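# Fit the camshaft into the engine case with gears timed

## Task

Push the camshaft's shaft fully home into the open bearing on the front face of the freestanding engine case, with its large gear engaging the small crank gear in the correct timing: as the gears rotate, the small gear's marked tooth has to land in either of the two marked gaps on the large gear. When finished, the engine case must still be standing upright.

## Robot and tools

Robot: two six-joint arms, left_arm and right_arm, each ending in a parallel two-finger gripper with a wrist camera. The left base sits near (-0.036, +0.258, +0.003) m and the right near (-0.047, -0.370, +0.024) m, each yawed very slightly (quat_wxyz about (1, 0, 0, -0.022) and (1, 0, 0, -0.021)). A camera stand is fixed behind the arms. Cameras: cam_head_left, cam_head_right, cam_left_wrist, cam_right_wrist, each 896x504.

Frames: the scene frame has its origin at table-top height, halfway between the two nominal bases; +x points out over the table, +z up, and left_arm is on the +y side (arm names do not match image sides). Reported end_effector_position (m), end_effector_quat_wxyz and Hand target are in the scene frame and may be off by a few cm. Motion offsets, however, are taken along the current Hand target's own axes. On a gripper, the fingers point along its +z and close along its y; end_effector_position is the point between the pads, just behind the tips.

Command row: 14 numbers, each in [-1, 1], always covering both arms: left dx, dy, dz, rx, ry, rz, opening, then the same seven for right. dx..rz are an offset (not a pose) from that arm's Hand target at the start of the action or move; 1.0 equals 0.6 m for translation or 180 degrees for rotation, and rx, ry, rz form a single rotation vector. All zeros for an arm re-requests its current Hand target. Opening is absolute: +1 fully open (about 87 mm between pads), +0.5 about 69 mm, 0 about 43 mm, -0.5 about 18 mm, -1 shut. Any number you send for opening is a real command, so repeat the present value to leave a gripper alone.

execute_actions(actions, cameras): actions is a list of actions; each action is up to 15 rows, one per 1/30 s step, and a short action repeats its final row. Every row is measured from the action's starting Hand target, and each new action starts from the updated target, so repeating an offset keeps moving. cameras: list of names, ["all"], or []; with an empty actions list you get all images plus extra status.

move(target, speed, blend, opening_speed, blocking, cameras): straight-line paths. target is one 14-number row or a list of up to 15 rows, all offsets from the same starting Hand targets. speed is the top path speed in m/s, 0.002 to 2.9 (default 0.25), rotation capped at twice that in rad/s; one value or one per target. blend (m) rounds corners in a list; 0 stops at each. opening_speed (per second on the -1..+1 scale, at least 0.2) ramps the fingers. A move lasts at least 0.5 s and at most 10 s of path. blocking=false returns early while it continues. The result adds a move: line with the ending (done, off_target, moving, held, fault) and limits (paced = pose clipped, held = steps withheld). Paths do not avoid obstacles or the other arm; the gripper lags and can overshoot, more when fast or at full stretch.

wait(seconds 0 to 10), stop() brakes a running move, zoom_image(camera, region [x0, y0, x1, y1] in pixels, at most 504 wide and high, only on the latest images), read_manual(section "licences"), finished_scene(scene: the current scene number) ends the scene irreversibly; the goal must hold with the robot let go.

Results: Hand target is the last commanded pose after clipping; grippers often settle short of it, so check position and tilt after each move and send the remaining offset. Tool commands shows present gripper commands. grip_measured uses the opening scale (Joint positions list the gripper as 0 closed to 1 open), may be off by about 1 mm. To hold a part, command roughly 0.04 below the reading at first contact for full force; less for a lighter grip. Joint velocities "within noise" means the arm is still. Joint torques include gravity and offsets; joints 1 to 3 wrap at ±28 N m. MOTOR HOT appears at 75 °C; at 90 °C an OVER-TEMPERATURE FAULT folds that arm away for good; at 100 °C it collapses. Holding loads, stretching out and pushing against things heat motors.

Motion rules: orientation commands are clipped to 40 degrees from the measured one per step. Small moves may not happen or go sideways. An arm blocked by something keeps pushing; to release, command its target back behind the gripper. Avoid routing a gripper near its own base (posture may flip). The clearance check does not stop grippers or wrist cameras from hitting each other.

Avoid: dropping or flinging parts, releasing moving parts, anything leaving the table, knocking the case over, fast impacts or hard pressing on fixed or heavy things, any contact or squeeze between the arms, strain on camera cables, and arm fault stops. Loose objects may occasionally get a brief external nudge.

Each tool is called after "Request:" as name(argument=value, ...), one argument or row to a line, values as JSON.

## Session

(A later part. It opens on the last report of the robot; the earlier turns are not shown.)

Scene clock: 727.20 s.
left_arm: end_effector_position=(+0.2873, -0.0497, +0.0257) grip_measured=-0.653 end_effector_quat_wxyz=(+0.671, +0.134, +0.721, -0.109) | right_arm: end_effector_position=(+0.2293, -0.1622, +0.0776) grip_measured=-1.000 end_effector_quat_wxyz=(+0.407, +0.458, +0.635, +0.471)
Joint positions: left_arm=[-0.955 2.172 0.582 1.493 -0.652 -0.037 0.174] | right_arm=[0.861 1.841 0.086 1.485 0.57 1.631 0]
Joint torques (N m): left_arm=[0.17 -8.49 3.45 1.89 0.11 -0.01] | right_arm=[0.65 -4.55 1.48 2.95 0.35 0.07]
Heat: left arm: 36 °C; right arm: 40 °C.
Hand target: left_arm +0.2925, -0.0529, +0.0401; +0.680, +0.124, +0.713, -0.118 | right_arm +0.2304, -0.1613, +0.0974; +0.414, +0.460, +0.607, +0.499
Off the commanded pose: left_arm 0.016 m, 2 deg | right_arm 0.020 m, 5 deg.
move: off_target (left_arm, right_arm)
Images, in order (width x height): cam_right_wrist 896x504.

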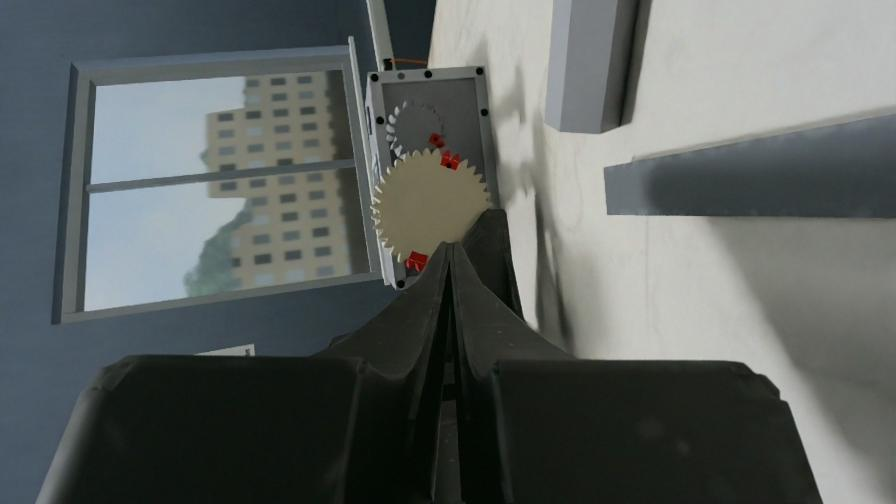

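Request:
move(
  target=[-0.02,0,0,0,0,0,-1,0,0,0,0,0,0,-1],
  speed=0.05,
  cameras=["cam_right_wrist"],
)

Request:
zoom_image(
  camera="cam_right_wrist",
  region=[330, 100, 530, 300],
)

Scene clock: 731.93 s.
left_arm: end_effector_position=(+0.2857, -0.0503, +0.0268) grip_measured=-0.653 end_effector_quat_wxyz=(+0.659, +0.144, +0.731, -0.105) | right_arm: end_effector_position=(+0.2293, -0.1622, +0.0776) grip_measured=-1.000 end_effector_quat_wxyz=(+0.407, +0.458, +0.635, +0.471)
Joint positions: left_arm=[-0.955 2.125 0.582 1.407 -0.643 -0.046 0.174] | right_arm=[0.861 1.841 0.086 1.485 0.57 1.631 0]
Joint torques (N m): left_arm=[0.25 -9.24 3.44 2.21 0.01 0.08] | right_arm=[0.58 -4.55 1.55 2.94 0.37 0.07]
Heat: left arm: 36 °C; right arm: 40 °C.
Hand target: left_arm +0.2930, -0.0531, +0.0522; +0.680, +0.124, +0.713, -0.118 | right_arm +0.2304, -0.1613, +0.0974; +0.414, +0.460, +0.607, +0.499
Off the commanded pose: left_arm 0.026 m, 4 deg | right_arm 0.020 m, 5 deg.
move: off_target (left_arm, right_arm)
Images, in order (width x height): cam_right_wrist 896x504.

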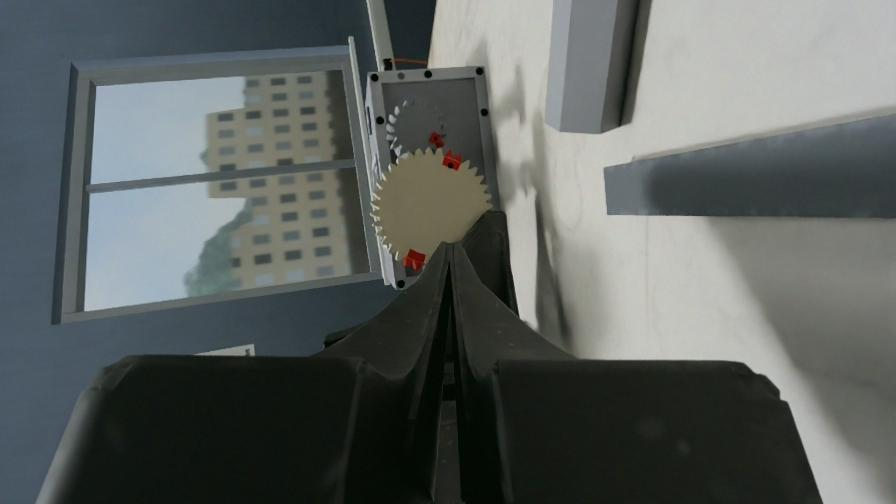

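Scaled by 2.520 from the camera's 896x504 image, which has a finer 1280x720 frame.

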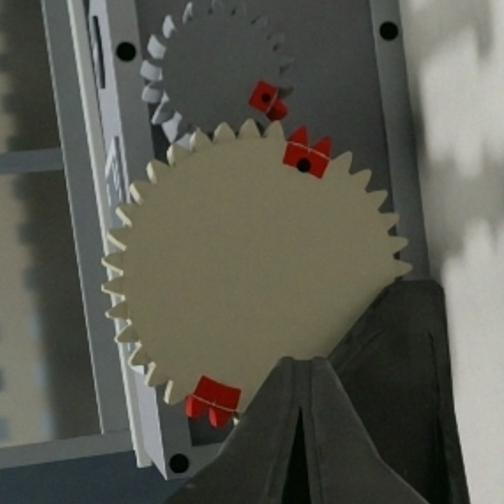

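Request:
move(
  target=[-0.008,0,0,0,0,0,-1,0,0,0,0,0,0,-1],
  speed=0.05,
  cameras=["cam_right_wrist"],
)

Request:
zoom_image(
  camera="cam_right_wrist",
  region=[330, 100, 530, 300],
)

Scene clock: 737.60 s.
left_arm: end_effector_position=(+0.2849, -0.0506, +0.0272) grip_measured=-0.652 end_effector_quat_wxyz=(+0.654, +0.148, +0.734, -0.104) | right_arm: end_effector_position=(+0.2293, -0.1622, +0.0776) grip_measured=-1.000 end_effector_quat_wxyz=(+0.407, +0.458, +0.635, +0.471)
Joint positions: left_arm=[-0.955 2.106 0.582 1.372 -0.638 -0.05 0.174] | right_arm=[0.861 1.841 0.086 1.485 0.57 1.631 0]
Joint torques (N m): left_arm=[0.31 -9.46 3.52 2.35 -0.06 0.12] | right_arm=[0.7 -4.45 1.51 2.93 0.38 0.07]
Heat: left arm: 36 °C; right arm: 40 °C.
Hand target: left_arm +0.2933, -0.0532, +0.0570; +0.680, +0.124, +0.713, -0.118 | right_arm +0.2304, -0.1613, +0.0974; +0.414, +0.460, +0.607, +0.499
Off the commanded pose: left_arm 0.031 m, 5 deg | right_arm 0.020 m, 5 deg.
move: off_target (left_arm, right_arm)
Images, in order (width x height): cam_right_wrist 896x504.

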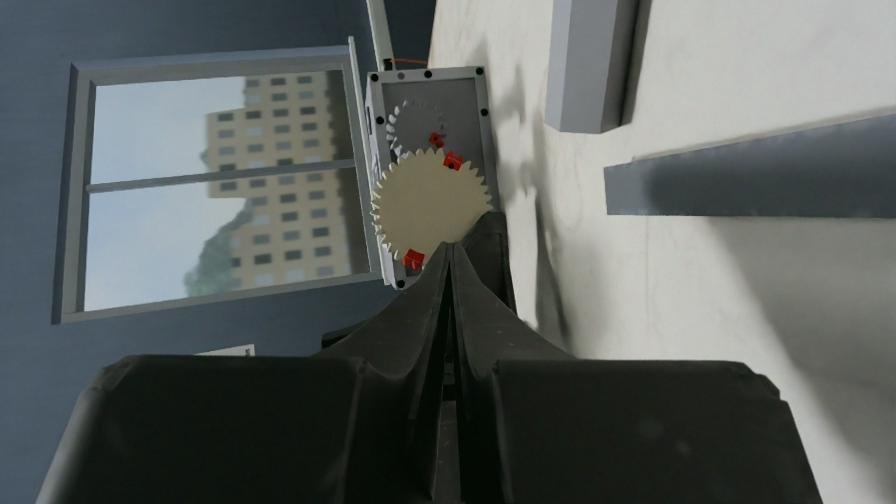

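Scaled by 2.520 from the camera's 896x504 image, which has a finer 1280x720 frame.

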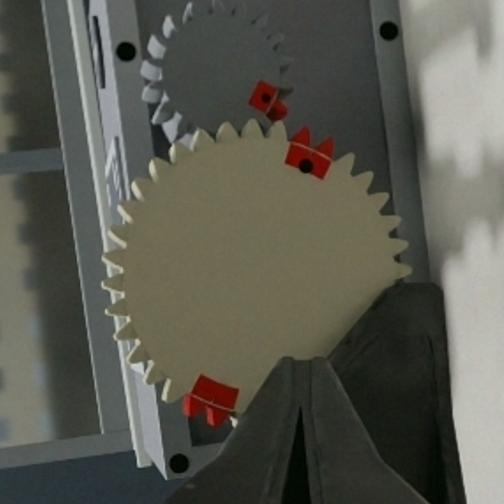

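Request:
move(
  target=[-0.013,0,0,0,0,0,-1,0,0,0,0,0,0,-1],
  speed=0.05,
  cameras=["cam_right_wrist"],
)

Request:
zoom_image(
  camera="cam_right_wrist",
  region=[330, 100, 530, 300],
)

Scene clock: 744.40 s.
left_arm: end_effector_position=(+0.2840, -0.0504, +0.0280) grip_measured=-0.651 end_effector_quat_wxyz=(+0.646, +0.155, +0.740, -0.101) | right_arm: end_effector_position=(+0.2293, -0.1622, +0.0776) grip_measured=-1.000 end_effector_quat_wxyz=(+0.407, +0.458, +0.635, +0.471)
Joint positions: left_arm=[-0.953 2.076 0.582 1.315 -0.626 -0.054 0.174] | right_arm=[0.861 1.841 0.086 1.485 0.57 1.631 0]
Joint torques (N m): left_arm=[0.16 -9.87 3.7 2.55 -0.18 0.14] | right_arm=[0.64 -4.46 1.51 2.96 0.36 0.07]
Heat: left arm: 36 °C; right arm: 41 °C.
Hand target: left_arm +0.2936, -0.0533, +0.0648; +0.680, +0.124, +0.713, -0.118 | right_arm +0.2304, -0.1613, +0.0974; +0.414, +0.460, +0.607, +0.499
Off the commanded pose: left_arm 0.038 m, 6 deg | right_arm 0.020 m, 5 deg.
move: off_target (left_arm, right_arm)
Images, in order (width x height): cam_right_wrist 896x504.

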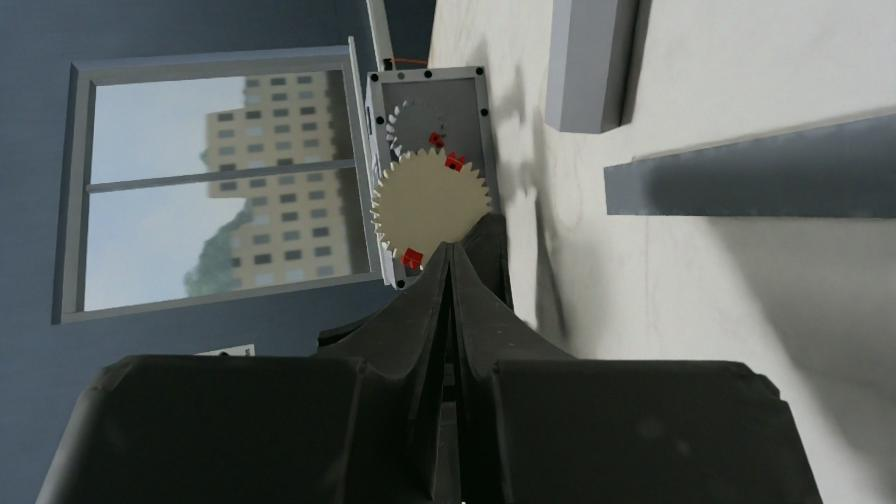

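Scaled by 2.520 from the camera's 896x504 image, which has a finer 1280x720 frame.

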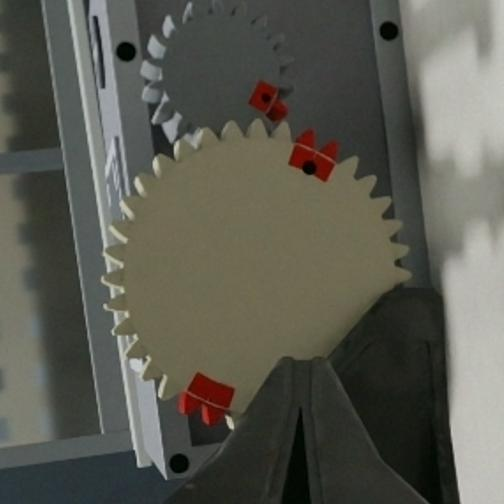

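Request:
move(
  target=[
    [0.025,0,0,0,0,0,-1,0,0,0,0,0,0,-1],
    [0.025,0,0,0,0,0,-0.5,0,0,0,0,0,0,-1],
  ],
  speed=0.05,
  opening_speed=0.4,
  cameras=["cam_right_wrist","cam_left_wrist"],
)

Request:
zoom_image(
  camera="cam_right_wrist",
  region=[330, 100, 530, 300],
)

Scene clock: 752.50 s.
left_arm: end_effector_position=(+0.2877, -0.0529, +0.0409) grip_measured=-0.500 end_effector_quat_wxyz=(+0.668, +0.138, +0.722, -0.115) | right_arm: end_effector_position=(+0.2293, -0.1622, +0.0776) grip_measured=-1.000 end_effector_quat_wxyz=(+0.407, +0.458, +0.635, +0.471)
Joint positions: left_arm=[-0.953 2.092 0.582 1.409 -0.635 -0.041 0.25] | right_arm=[0.861 1.841 0.086 1.485 0.57 1.631 0]
Joint torques (N m): left_arm=[0.03 -5.91 3.67 2.28 -0.06 0.03] | right_arm=[0.62 -4.49 1.5 2.95 0.37 0.05]
Heat: left arm: 37 °C; right arm: 41 °C.
Hand target: left_arm +0.2929, -0.0531, +0.0498; +0.680, +0.124, +0.713, -0.118 | right_arm +0.2304, -0.1613, +0.0974; +0.414, +0.460, +0.607, +0.499
Off the commanded pose: left_arm 0.010 m, 2 deg | right_arm 0.020 m, 5 deg.
move: off_target (right_arm); target 2's new opening was sent with left_arm's hand 0.024 m and 6 deg from that target
Images, in order (width x height): cam_left_wrist 896x504, cam_right_wrist 896x504.

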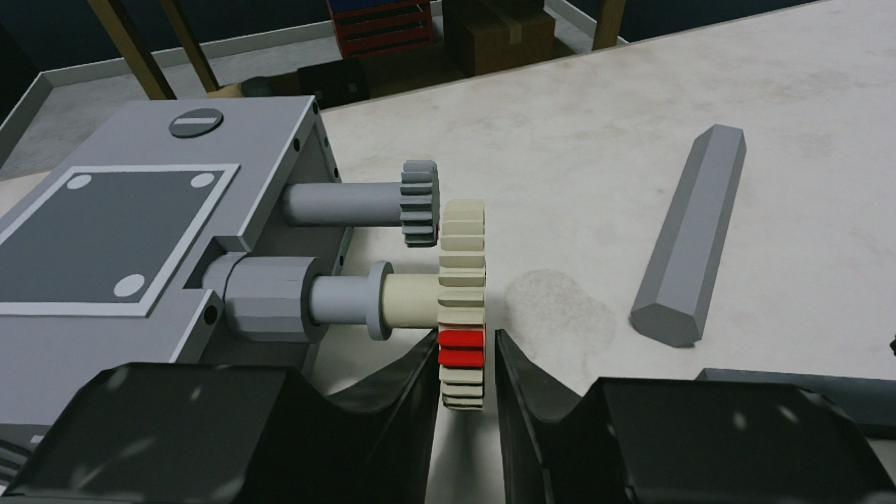

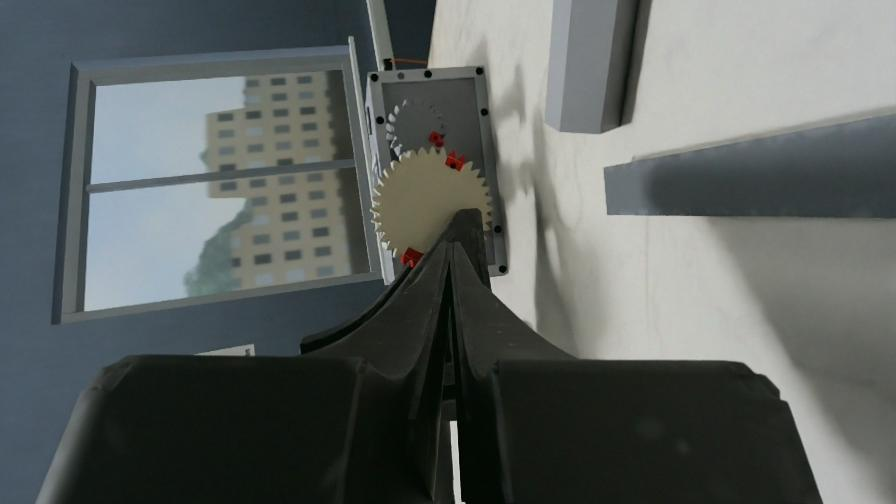

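Scaled by 2.520 from the camera's 896x504 image, which has a finer 1280x720 frame.

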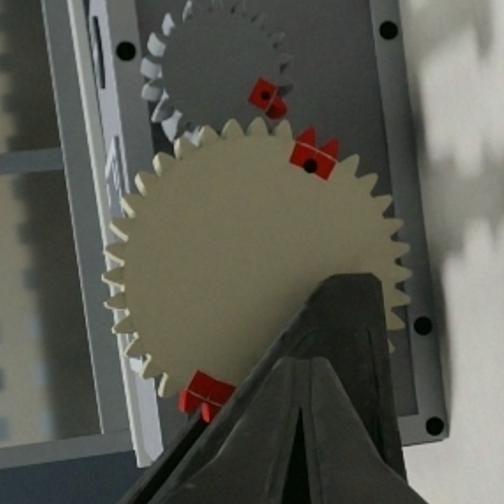

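Request:
move(
  target=[
    [0,0.006,0,0,0,0,-0.45,0,0,0,0,0,0,-1],
    [0,0.006,-0.2,0,0,0,-0.45,0,0,0,0,0,0,-1],
  ],
  speed=0.06,
  cameras=["cam_right_wrist","cam_left_wrist"],
)

Request:
zoom_image(
  camera="cam_right_wrist",
  region=[330, 100, 530, 300],
)

Scene clock: 763.27 s.
left_arm: end_effector_position=(+0.1816, -0.0049, +0.0392) grip_measured=-0.450 end_effector_quat_wxyz=(+0.662, +0.153, +0.728, -0.089) | right_arm: end_effector_position=(+0.2293, -0.1622, +0.0776) grip_measured=-1.000 end_effector_quat_wxyz=(+0.407, +0.458, +0.635, +0.471)
Joint positions: left_arm=[-1.264 1.928 0.244 1.495 -0.959 -0.082 0.275] | right_arm=[0.861 1.841 0.086 1.485 0.57 1.631 0]
Joint torques (N m): left_arm=[-0.95 -5.93 1.65 2.4 -0.12 -0.11] | right_arm=[0.55 -4.38 1.48 2.93 0.38 0.06]
Heat: left arm: 36 °C; right arm: 41 °C.
Hand target: left_arm +0.1813, -0.0092, +0.0555; +0.680, +0.124, +0.713, -0.118 | right_arm +0.2304, -0.1613, +0.0974; +0.414, +0.460, +0.607, +0.499
Off the commanded pose: left_arm 0.017 m, 5 deg | right_arm 0.020 m, 5 deg.
joint sent to its limit (left arm) — joint 4 (wrist pitch), upper limit. The joint targets still meet the commanded pose.
move: off_target (left_arm, right_arm)
Images, in order (width x height): cam_left_wrist 896x504, cam_right_wrist 896x504.

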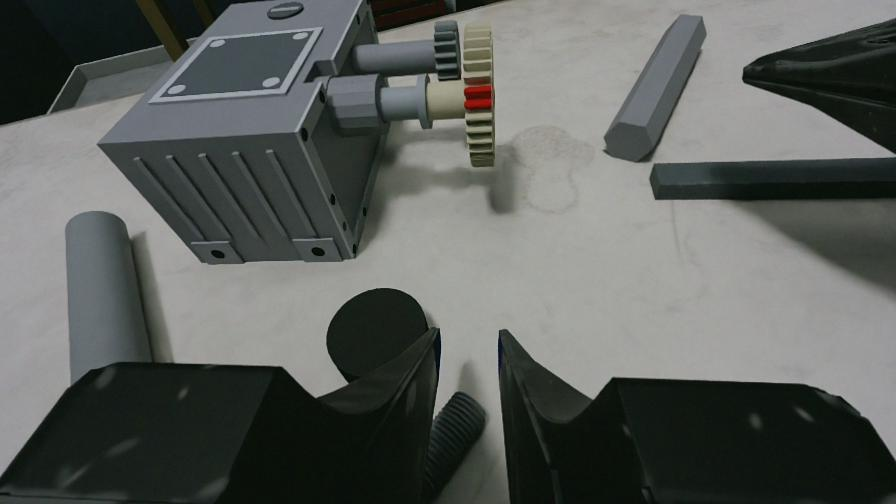

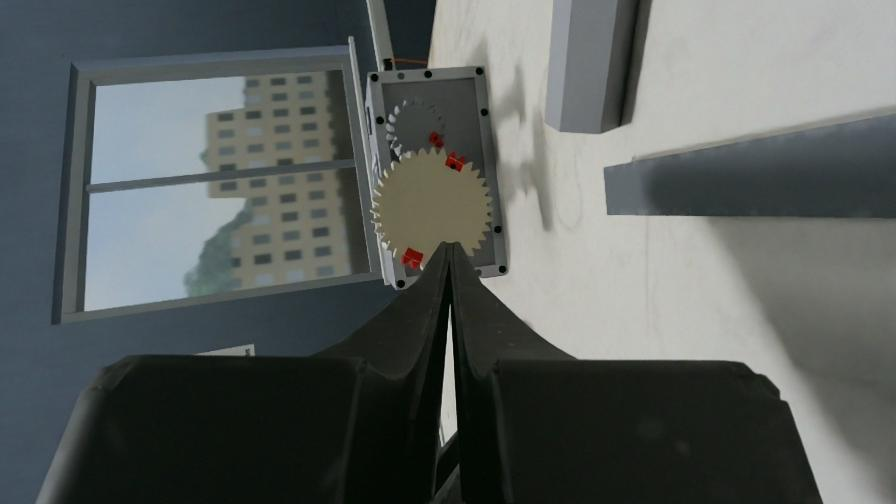

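Scaled by 2.520 from the camera's 896x504 image, which has a finer 1280x720 frame.

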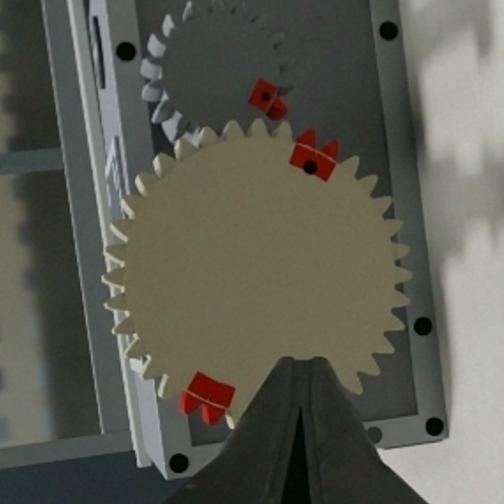

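Request:
move(
  target=[0,0,0,0,0,0,-0.45,0.038,0.016,0.059,-0.229,0.227,-0.493,-1],
  speed=0.15,
  cameras=["cam_right_wrist","cam_left_wrist"],
)

Scene clock: 781.30 s.
left_arm: end_effector_position=(+0.1816, -0.0048, +0.0392) grip_measured=-0.450 end_effector_quat_wxyz=(+0.662, +0.153, +0.728, -0.088) | right_arm: end_effector_position=(+0.2502, -0.1316, +0.0840) grip_measured=-1.000 end_effector_quat_wxyz=(+0.517, -0.404, +0.663, +0.360)
Joint positions: left_arm=[-1.264 1.928 0.244 1.495 -0.96 -0.082 0.275] | right_arm=[0.404 1.691 0.408 0.991 -0.771 -0.145 0]
Joint torques (N m): left_arm=[-0.96 -5.91 1.66 2.39 -0.12 -0.11] | right_arm=[-0.77 -5.91 7.02 2.2 -0.09 -0.11]
Heat: left arm: 38 °C; right arm: 42 °C.
Hand target: left_arm +0.1813, -0.0092, +0.0555; +0.680, +0.124, +0.713, -0.118 | right_arm +0.2605, -0.1304, +0.1004; +0.539, -0.411, +0.645, +0.353
Off the commanded pose: left_arm 0.017 m, 5 deg | right_arm 0.019 m, 3 deg.
joint sent to its limit (left arm) — joint 4 (wrist pitch), upper limit. The joint targets still meet the commanded pose.
move: off_target (left_arm, right_arm)
Images, in order (width x height): cam_left_wrist 896x504, cam_right_wrist 896x504.

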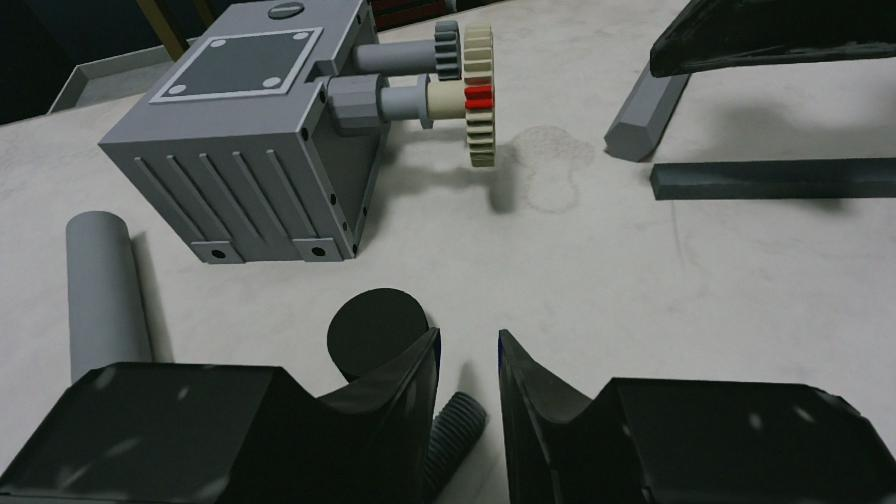

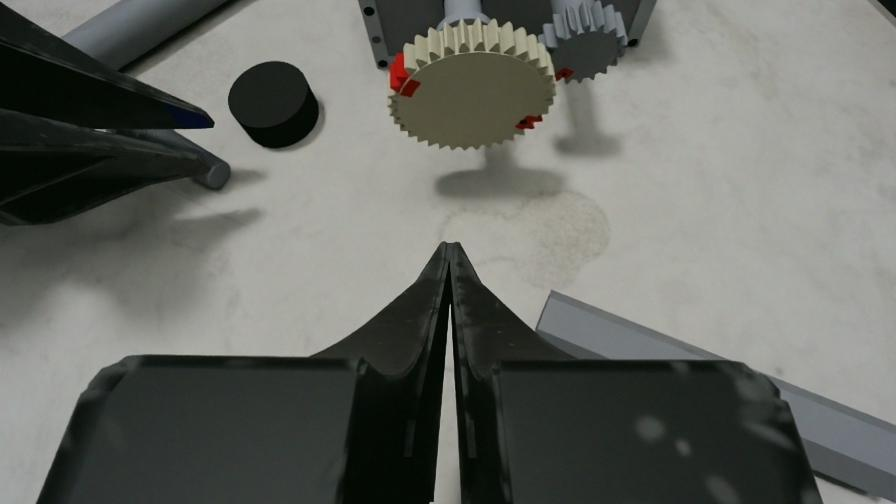

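Request:
move(
  target=[0,0,0,0,0,0,-0.45,0.019,-0.021,0.122,0,0,0,-1],
  speed=0.08,
  cameras=["cam_right_wrist","cam_left_wrist"],
)

Scene clock: 793.37 s.
left_arm: end_effector_position=(+0.1816, -0.0048, +0.0392) grip_measured=-0.450 end_effector_quat_wxyz=(+0.662, +0.153, +0.728, -0.088) | right_arm: end_effector_position=(+0.2930, -0.0784, +0.0669) grip_measured=-1.000 end_effector_quat_wxyz=(+0.524, -0.413, +0.656, +0.353)
Joint positions: left_arm=[-1.264 1.928 0.244 1.495 -0.96 -0.082 0.275] | right_arm=[0.518 1.947 0.636 1.054 -0.662 -0.13 0]
Joint torques (N m): left_arm=[-0.99 -5.91 1.63 2.4 -0.12 -0.11] | right_arm=[0.47 -5.33 6.89 2.48 0.11 0.17]
Heat: left arm: 38 °C; right arm: 40 °C.
Hand target: left_arm +0.1813, -0.0092, +0.0555; +0.680, +0.124, +0.713, -0.118 | right_arm +0.3006, -0.0715, +0.0765; +0.539, -0.411, +0.645, +0.353
Off the commanded pose: left_arm 0.017 m, 5 deg | right_arm 0.014 m, 2 deg.
joint sent to its limit (left arm) — joint 4 (wrist pitch), upper limit. The joint targets still meet the commanded pose.
move: off_target (left_arm, right_arm)
Images, in order (width x height): cam_left_wrist 896x504, cam_right_wrist 896x504.

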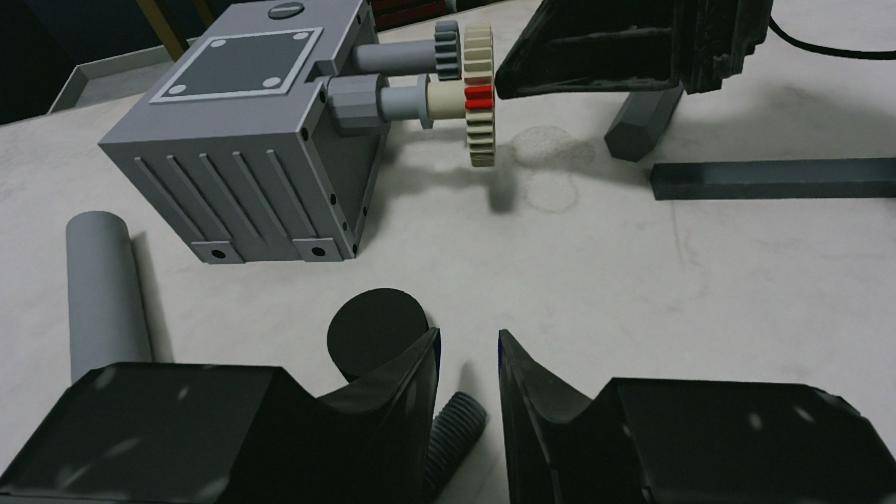

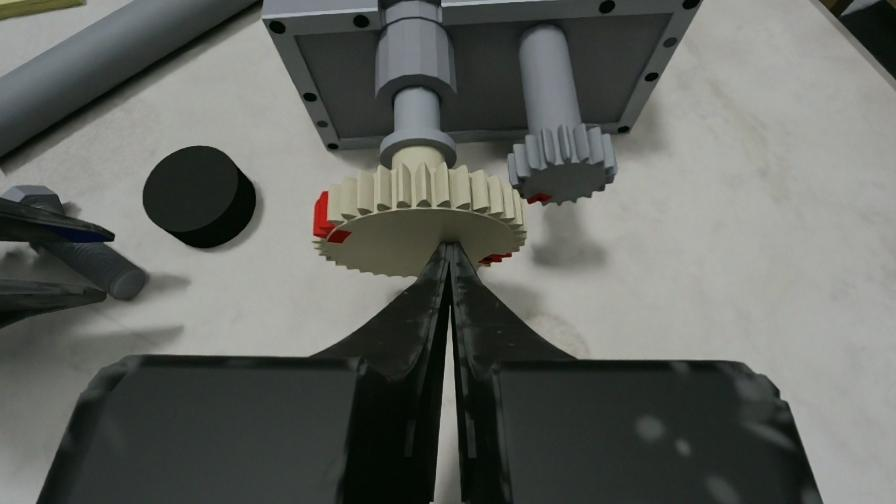

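Request:
move(
  target=[
    [0,0,0,0,0,0,-0.45,0.004,0.018,0,0,0,0,-1],
    [0,0,0,0,0,0,-0.45,0.004,0.018,0.045,0,0,0,-1],
  ],
  speed=0.05,
  cameras=["cam_right_wrist","cam_left_wrist"],
)

Scene clock: 801.07 s.
left_arm: end_effector_position=(+0.1816, -0.0048, +0.0392) grip_measured=-0.450 end_effector_quat_wxyz=(+0.662, +0.153, +0.728, -0.088) | right_arm: end_effector_position=(+0.2946, -0.0528, +0.0599) grip_measured=-1.000 end_effector_quat_wxyz=(+0.525, -0.413, +0.655, +0.352)
Joint positions: left_arm=[-1.264 1.928 0.244 1.495 -0.96 -0.082 0.275] | right_arm=[0.588 2.013 0.69 1.08 -0.593 -0.11 0]
Joint torques (N m): left_arm=[-0.96 -5.9 1.65 2.39 -0.12 -0.11] | right_arm=[0.94 -5.67 7.43 2.42 0.14 0.16]
Heat: left arm: 38 °C; right arm: 39 °C.
Hand target: left_arm +0.1813, -0.0092, +0.0555; +0.680, +0.124, +0.713, -0.118 | right_arm +0.3016, -0.0432, +0.0697; +0.539, -0.411, +0.645, +0.353
Off the commanded pose: left_arm 0.017 m, 5 deg | right_arm 0.015 m, 2 deg.
joint sent to its limit (left arm) — joint 4 (wrist pitch), upper limit. The joint targets still meet the commanded pose.
move: off_target (left_arm, right_arm)
Images, in order (width x height): cam_left_wrist 896x504, cam_right_wrist 896x504.

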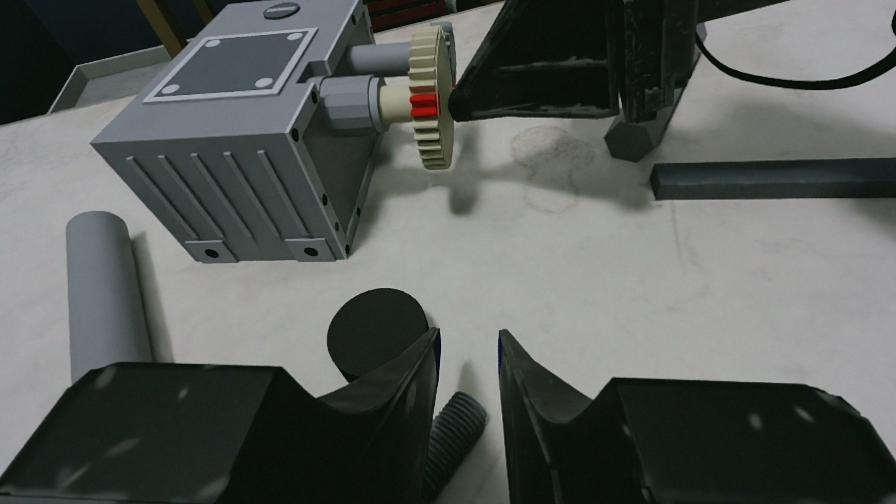

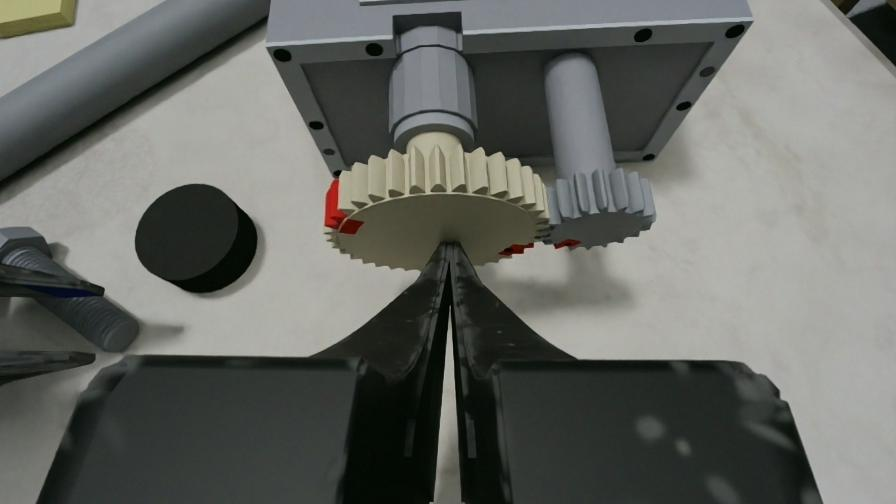

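Request:
move(
  target=[0,0,0,0,0,0,-0.45,-0.03,0,-0.2,0,0,0,-1],
  speed=0.1,
  cameras=["cam_right_wrist","cam_left_wrist"],
)

Request:
zoom_image(
  camera="cam_right_wrist",
  region=[360, 20, 640, 180],
)

Scene clock: 808.50 s.
left_arm: end_effector_position=(+0.1816, -0.0048, +0.0392) grip_measured=-0.450 end_effector_quat_wxyz=(+0.662, +0.153, +0.728, -0.088) | right_arm: end_effector_position=(+0.2553, -0.1455, +0.1034) grip_measured=-1.000 end_effector_quat_wxyz=(+0.531, -0.406, +0.652, +0.358)
Joint positions: left_arm=[-1.264 1.928 0.244 1.495 -0.96 -0.082 0.275] | right_arm=[0.344 1.609 0.414 0.925 -0.829 -0.166 0]
Joint torques (N m): left_arm=[-0.96 -5.91 1.63 2.4 -0.12 -0.11] | right_arm=[-0.81 -5.52 4.04 2.17 -0.08 -0.11]
Heat: left arm: 38 °C; right arm: 39 °C.
Hand target: left_arm +0.1813, -0.0092, +0.0555; +0.680, +0.124, +0.713, -0.118 | right_arm +0.2545, -0.1484, +0.1077; +0.539, -0.411, +0.645, +0.353
Off the commanded pose: left_arm 0.017 m, 5 deg | right_arm 0.005 m, 1 deg.
joint sent to its limit (left arm) — joint 4 (wrist pitch), upper limit. The joint targets still meet the commanded pose.
move: off_target (left_arm)
Images, in order (width x height): cam_left_wrist 896x504, cam_right_wrist 896x504.

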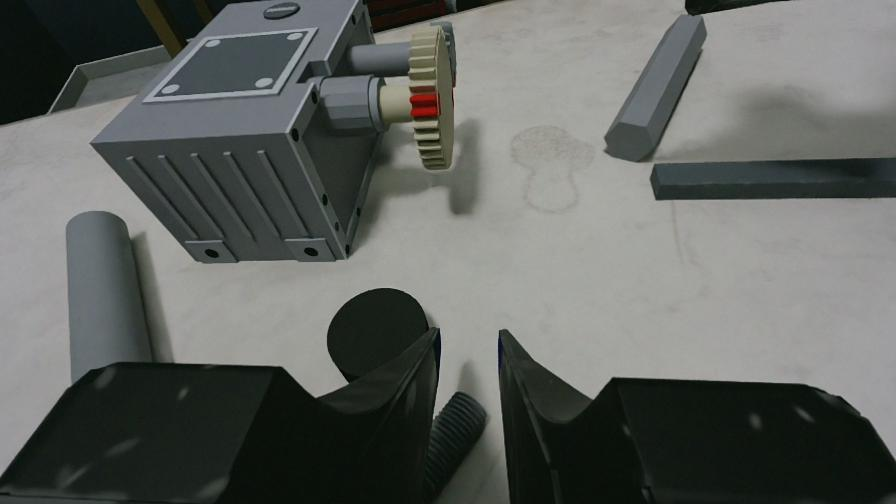

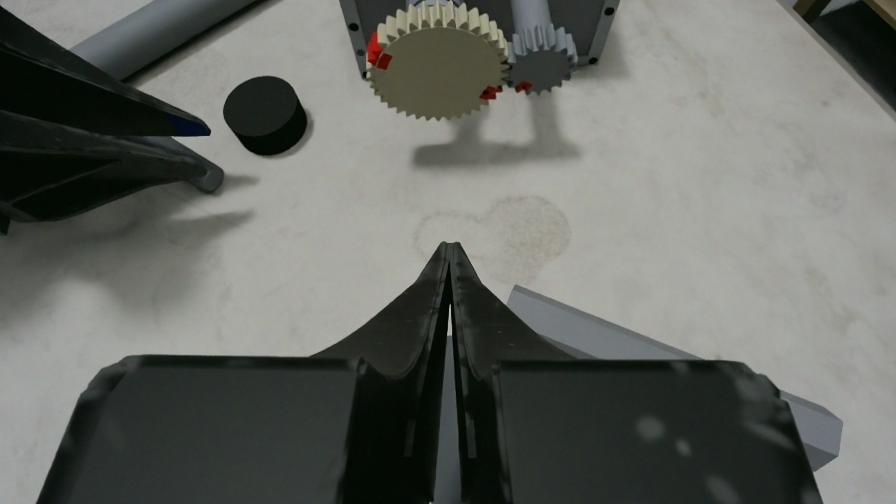

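Scaled by 1.800 from the camera's 896x504 image, which has a finer 1280x720 frame.

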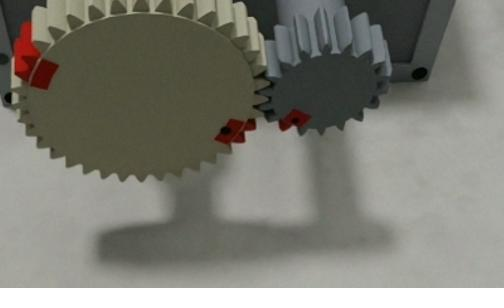

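Request:
zoom_image(
  camera="cam_right_wrist",
  region=[475, 45, 545, 115],
)

Scaled by 7.200 from the camera's 896x504 image, which has a finer 1280x720 frame.

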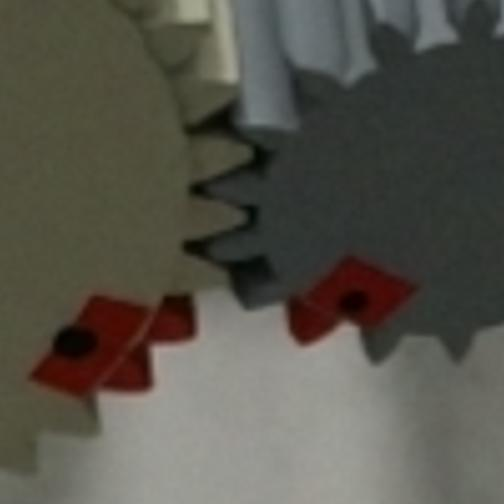

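Request:
zoom_image(
  camera="cam_left_wrist",
  region=[300, 0, 480, 190],
)

Scaled by 2.653 from the camera's 896x504 image, which has a finer 1280x720 frame.

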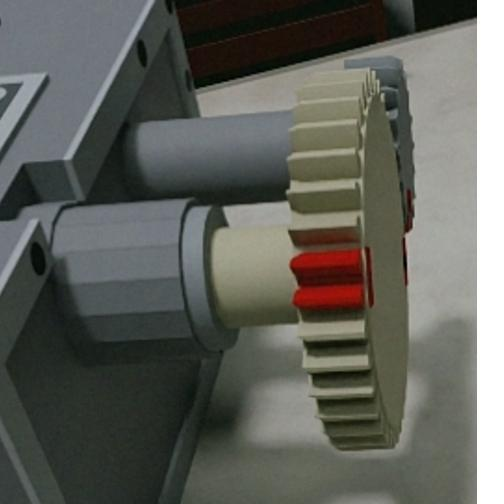

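Request:
finished_scene(
  scene=2,
)

The scene is finished: the task was done.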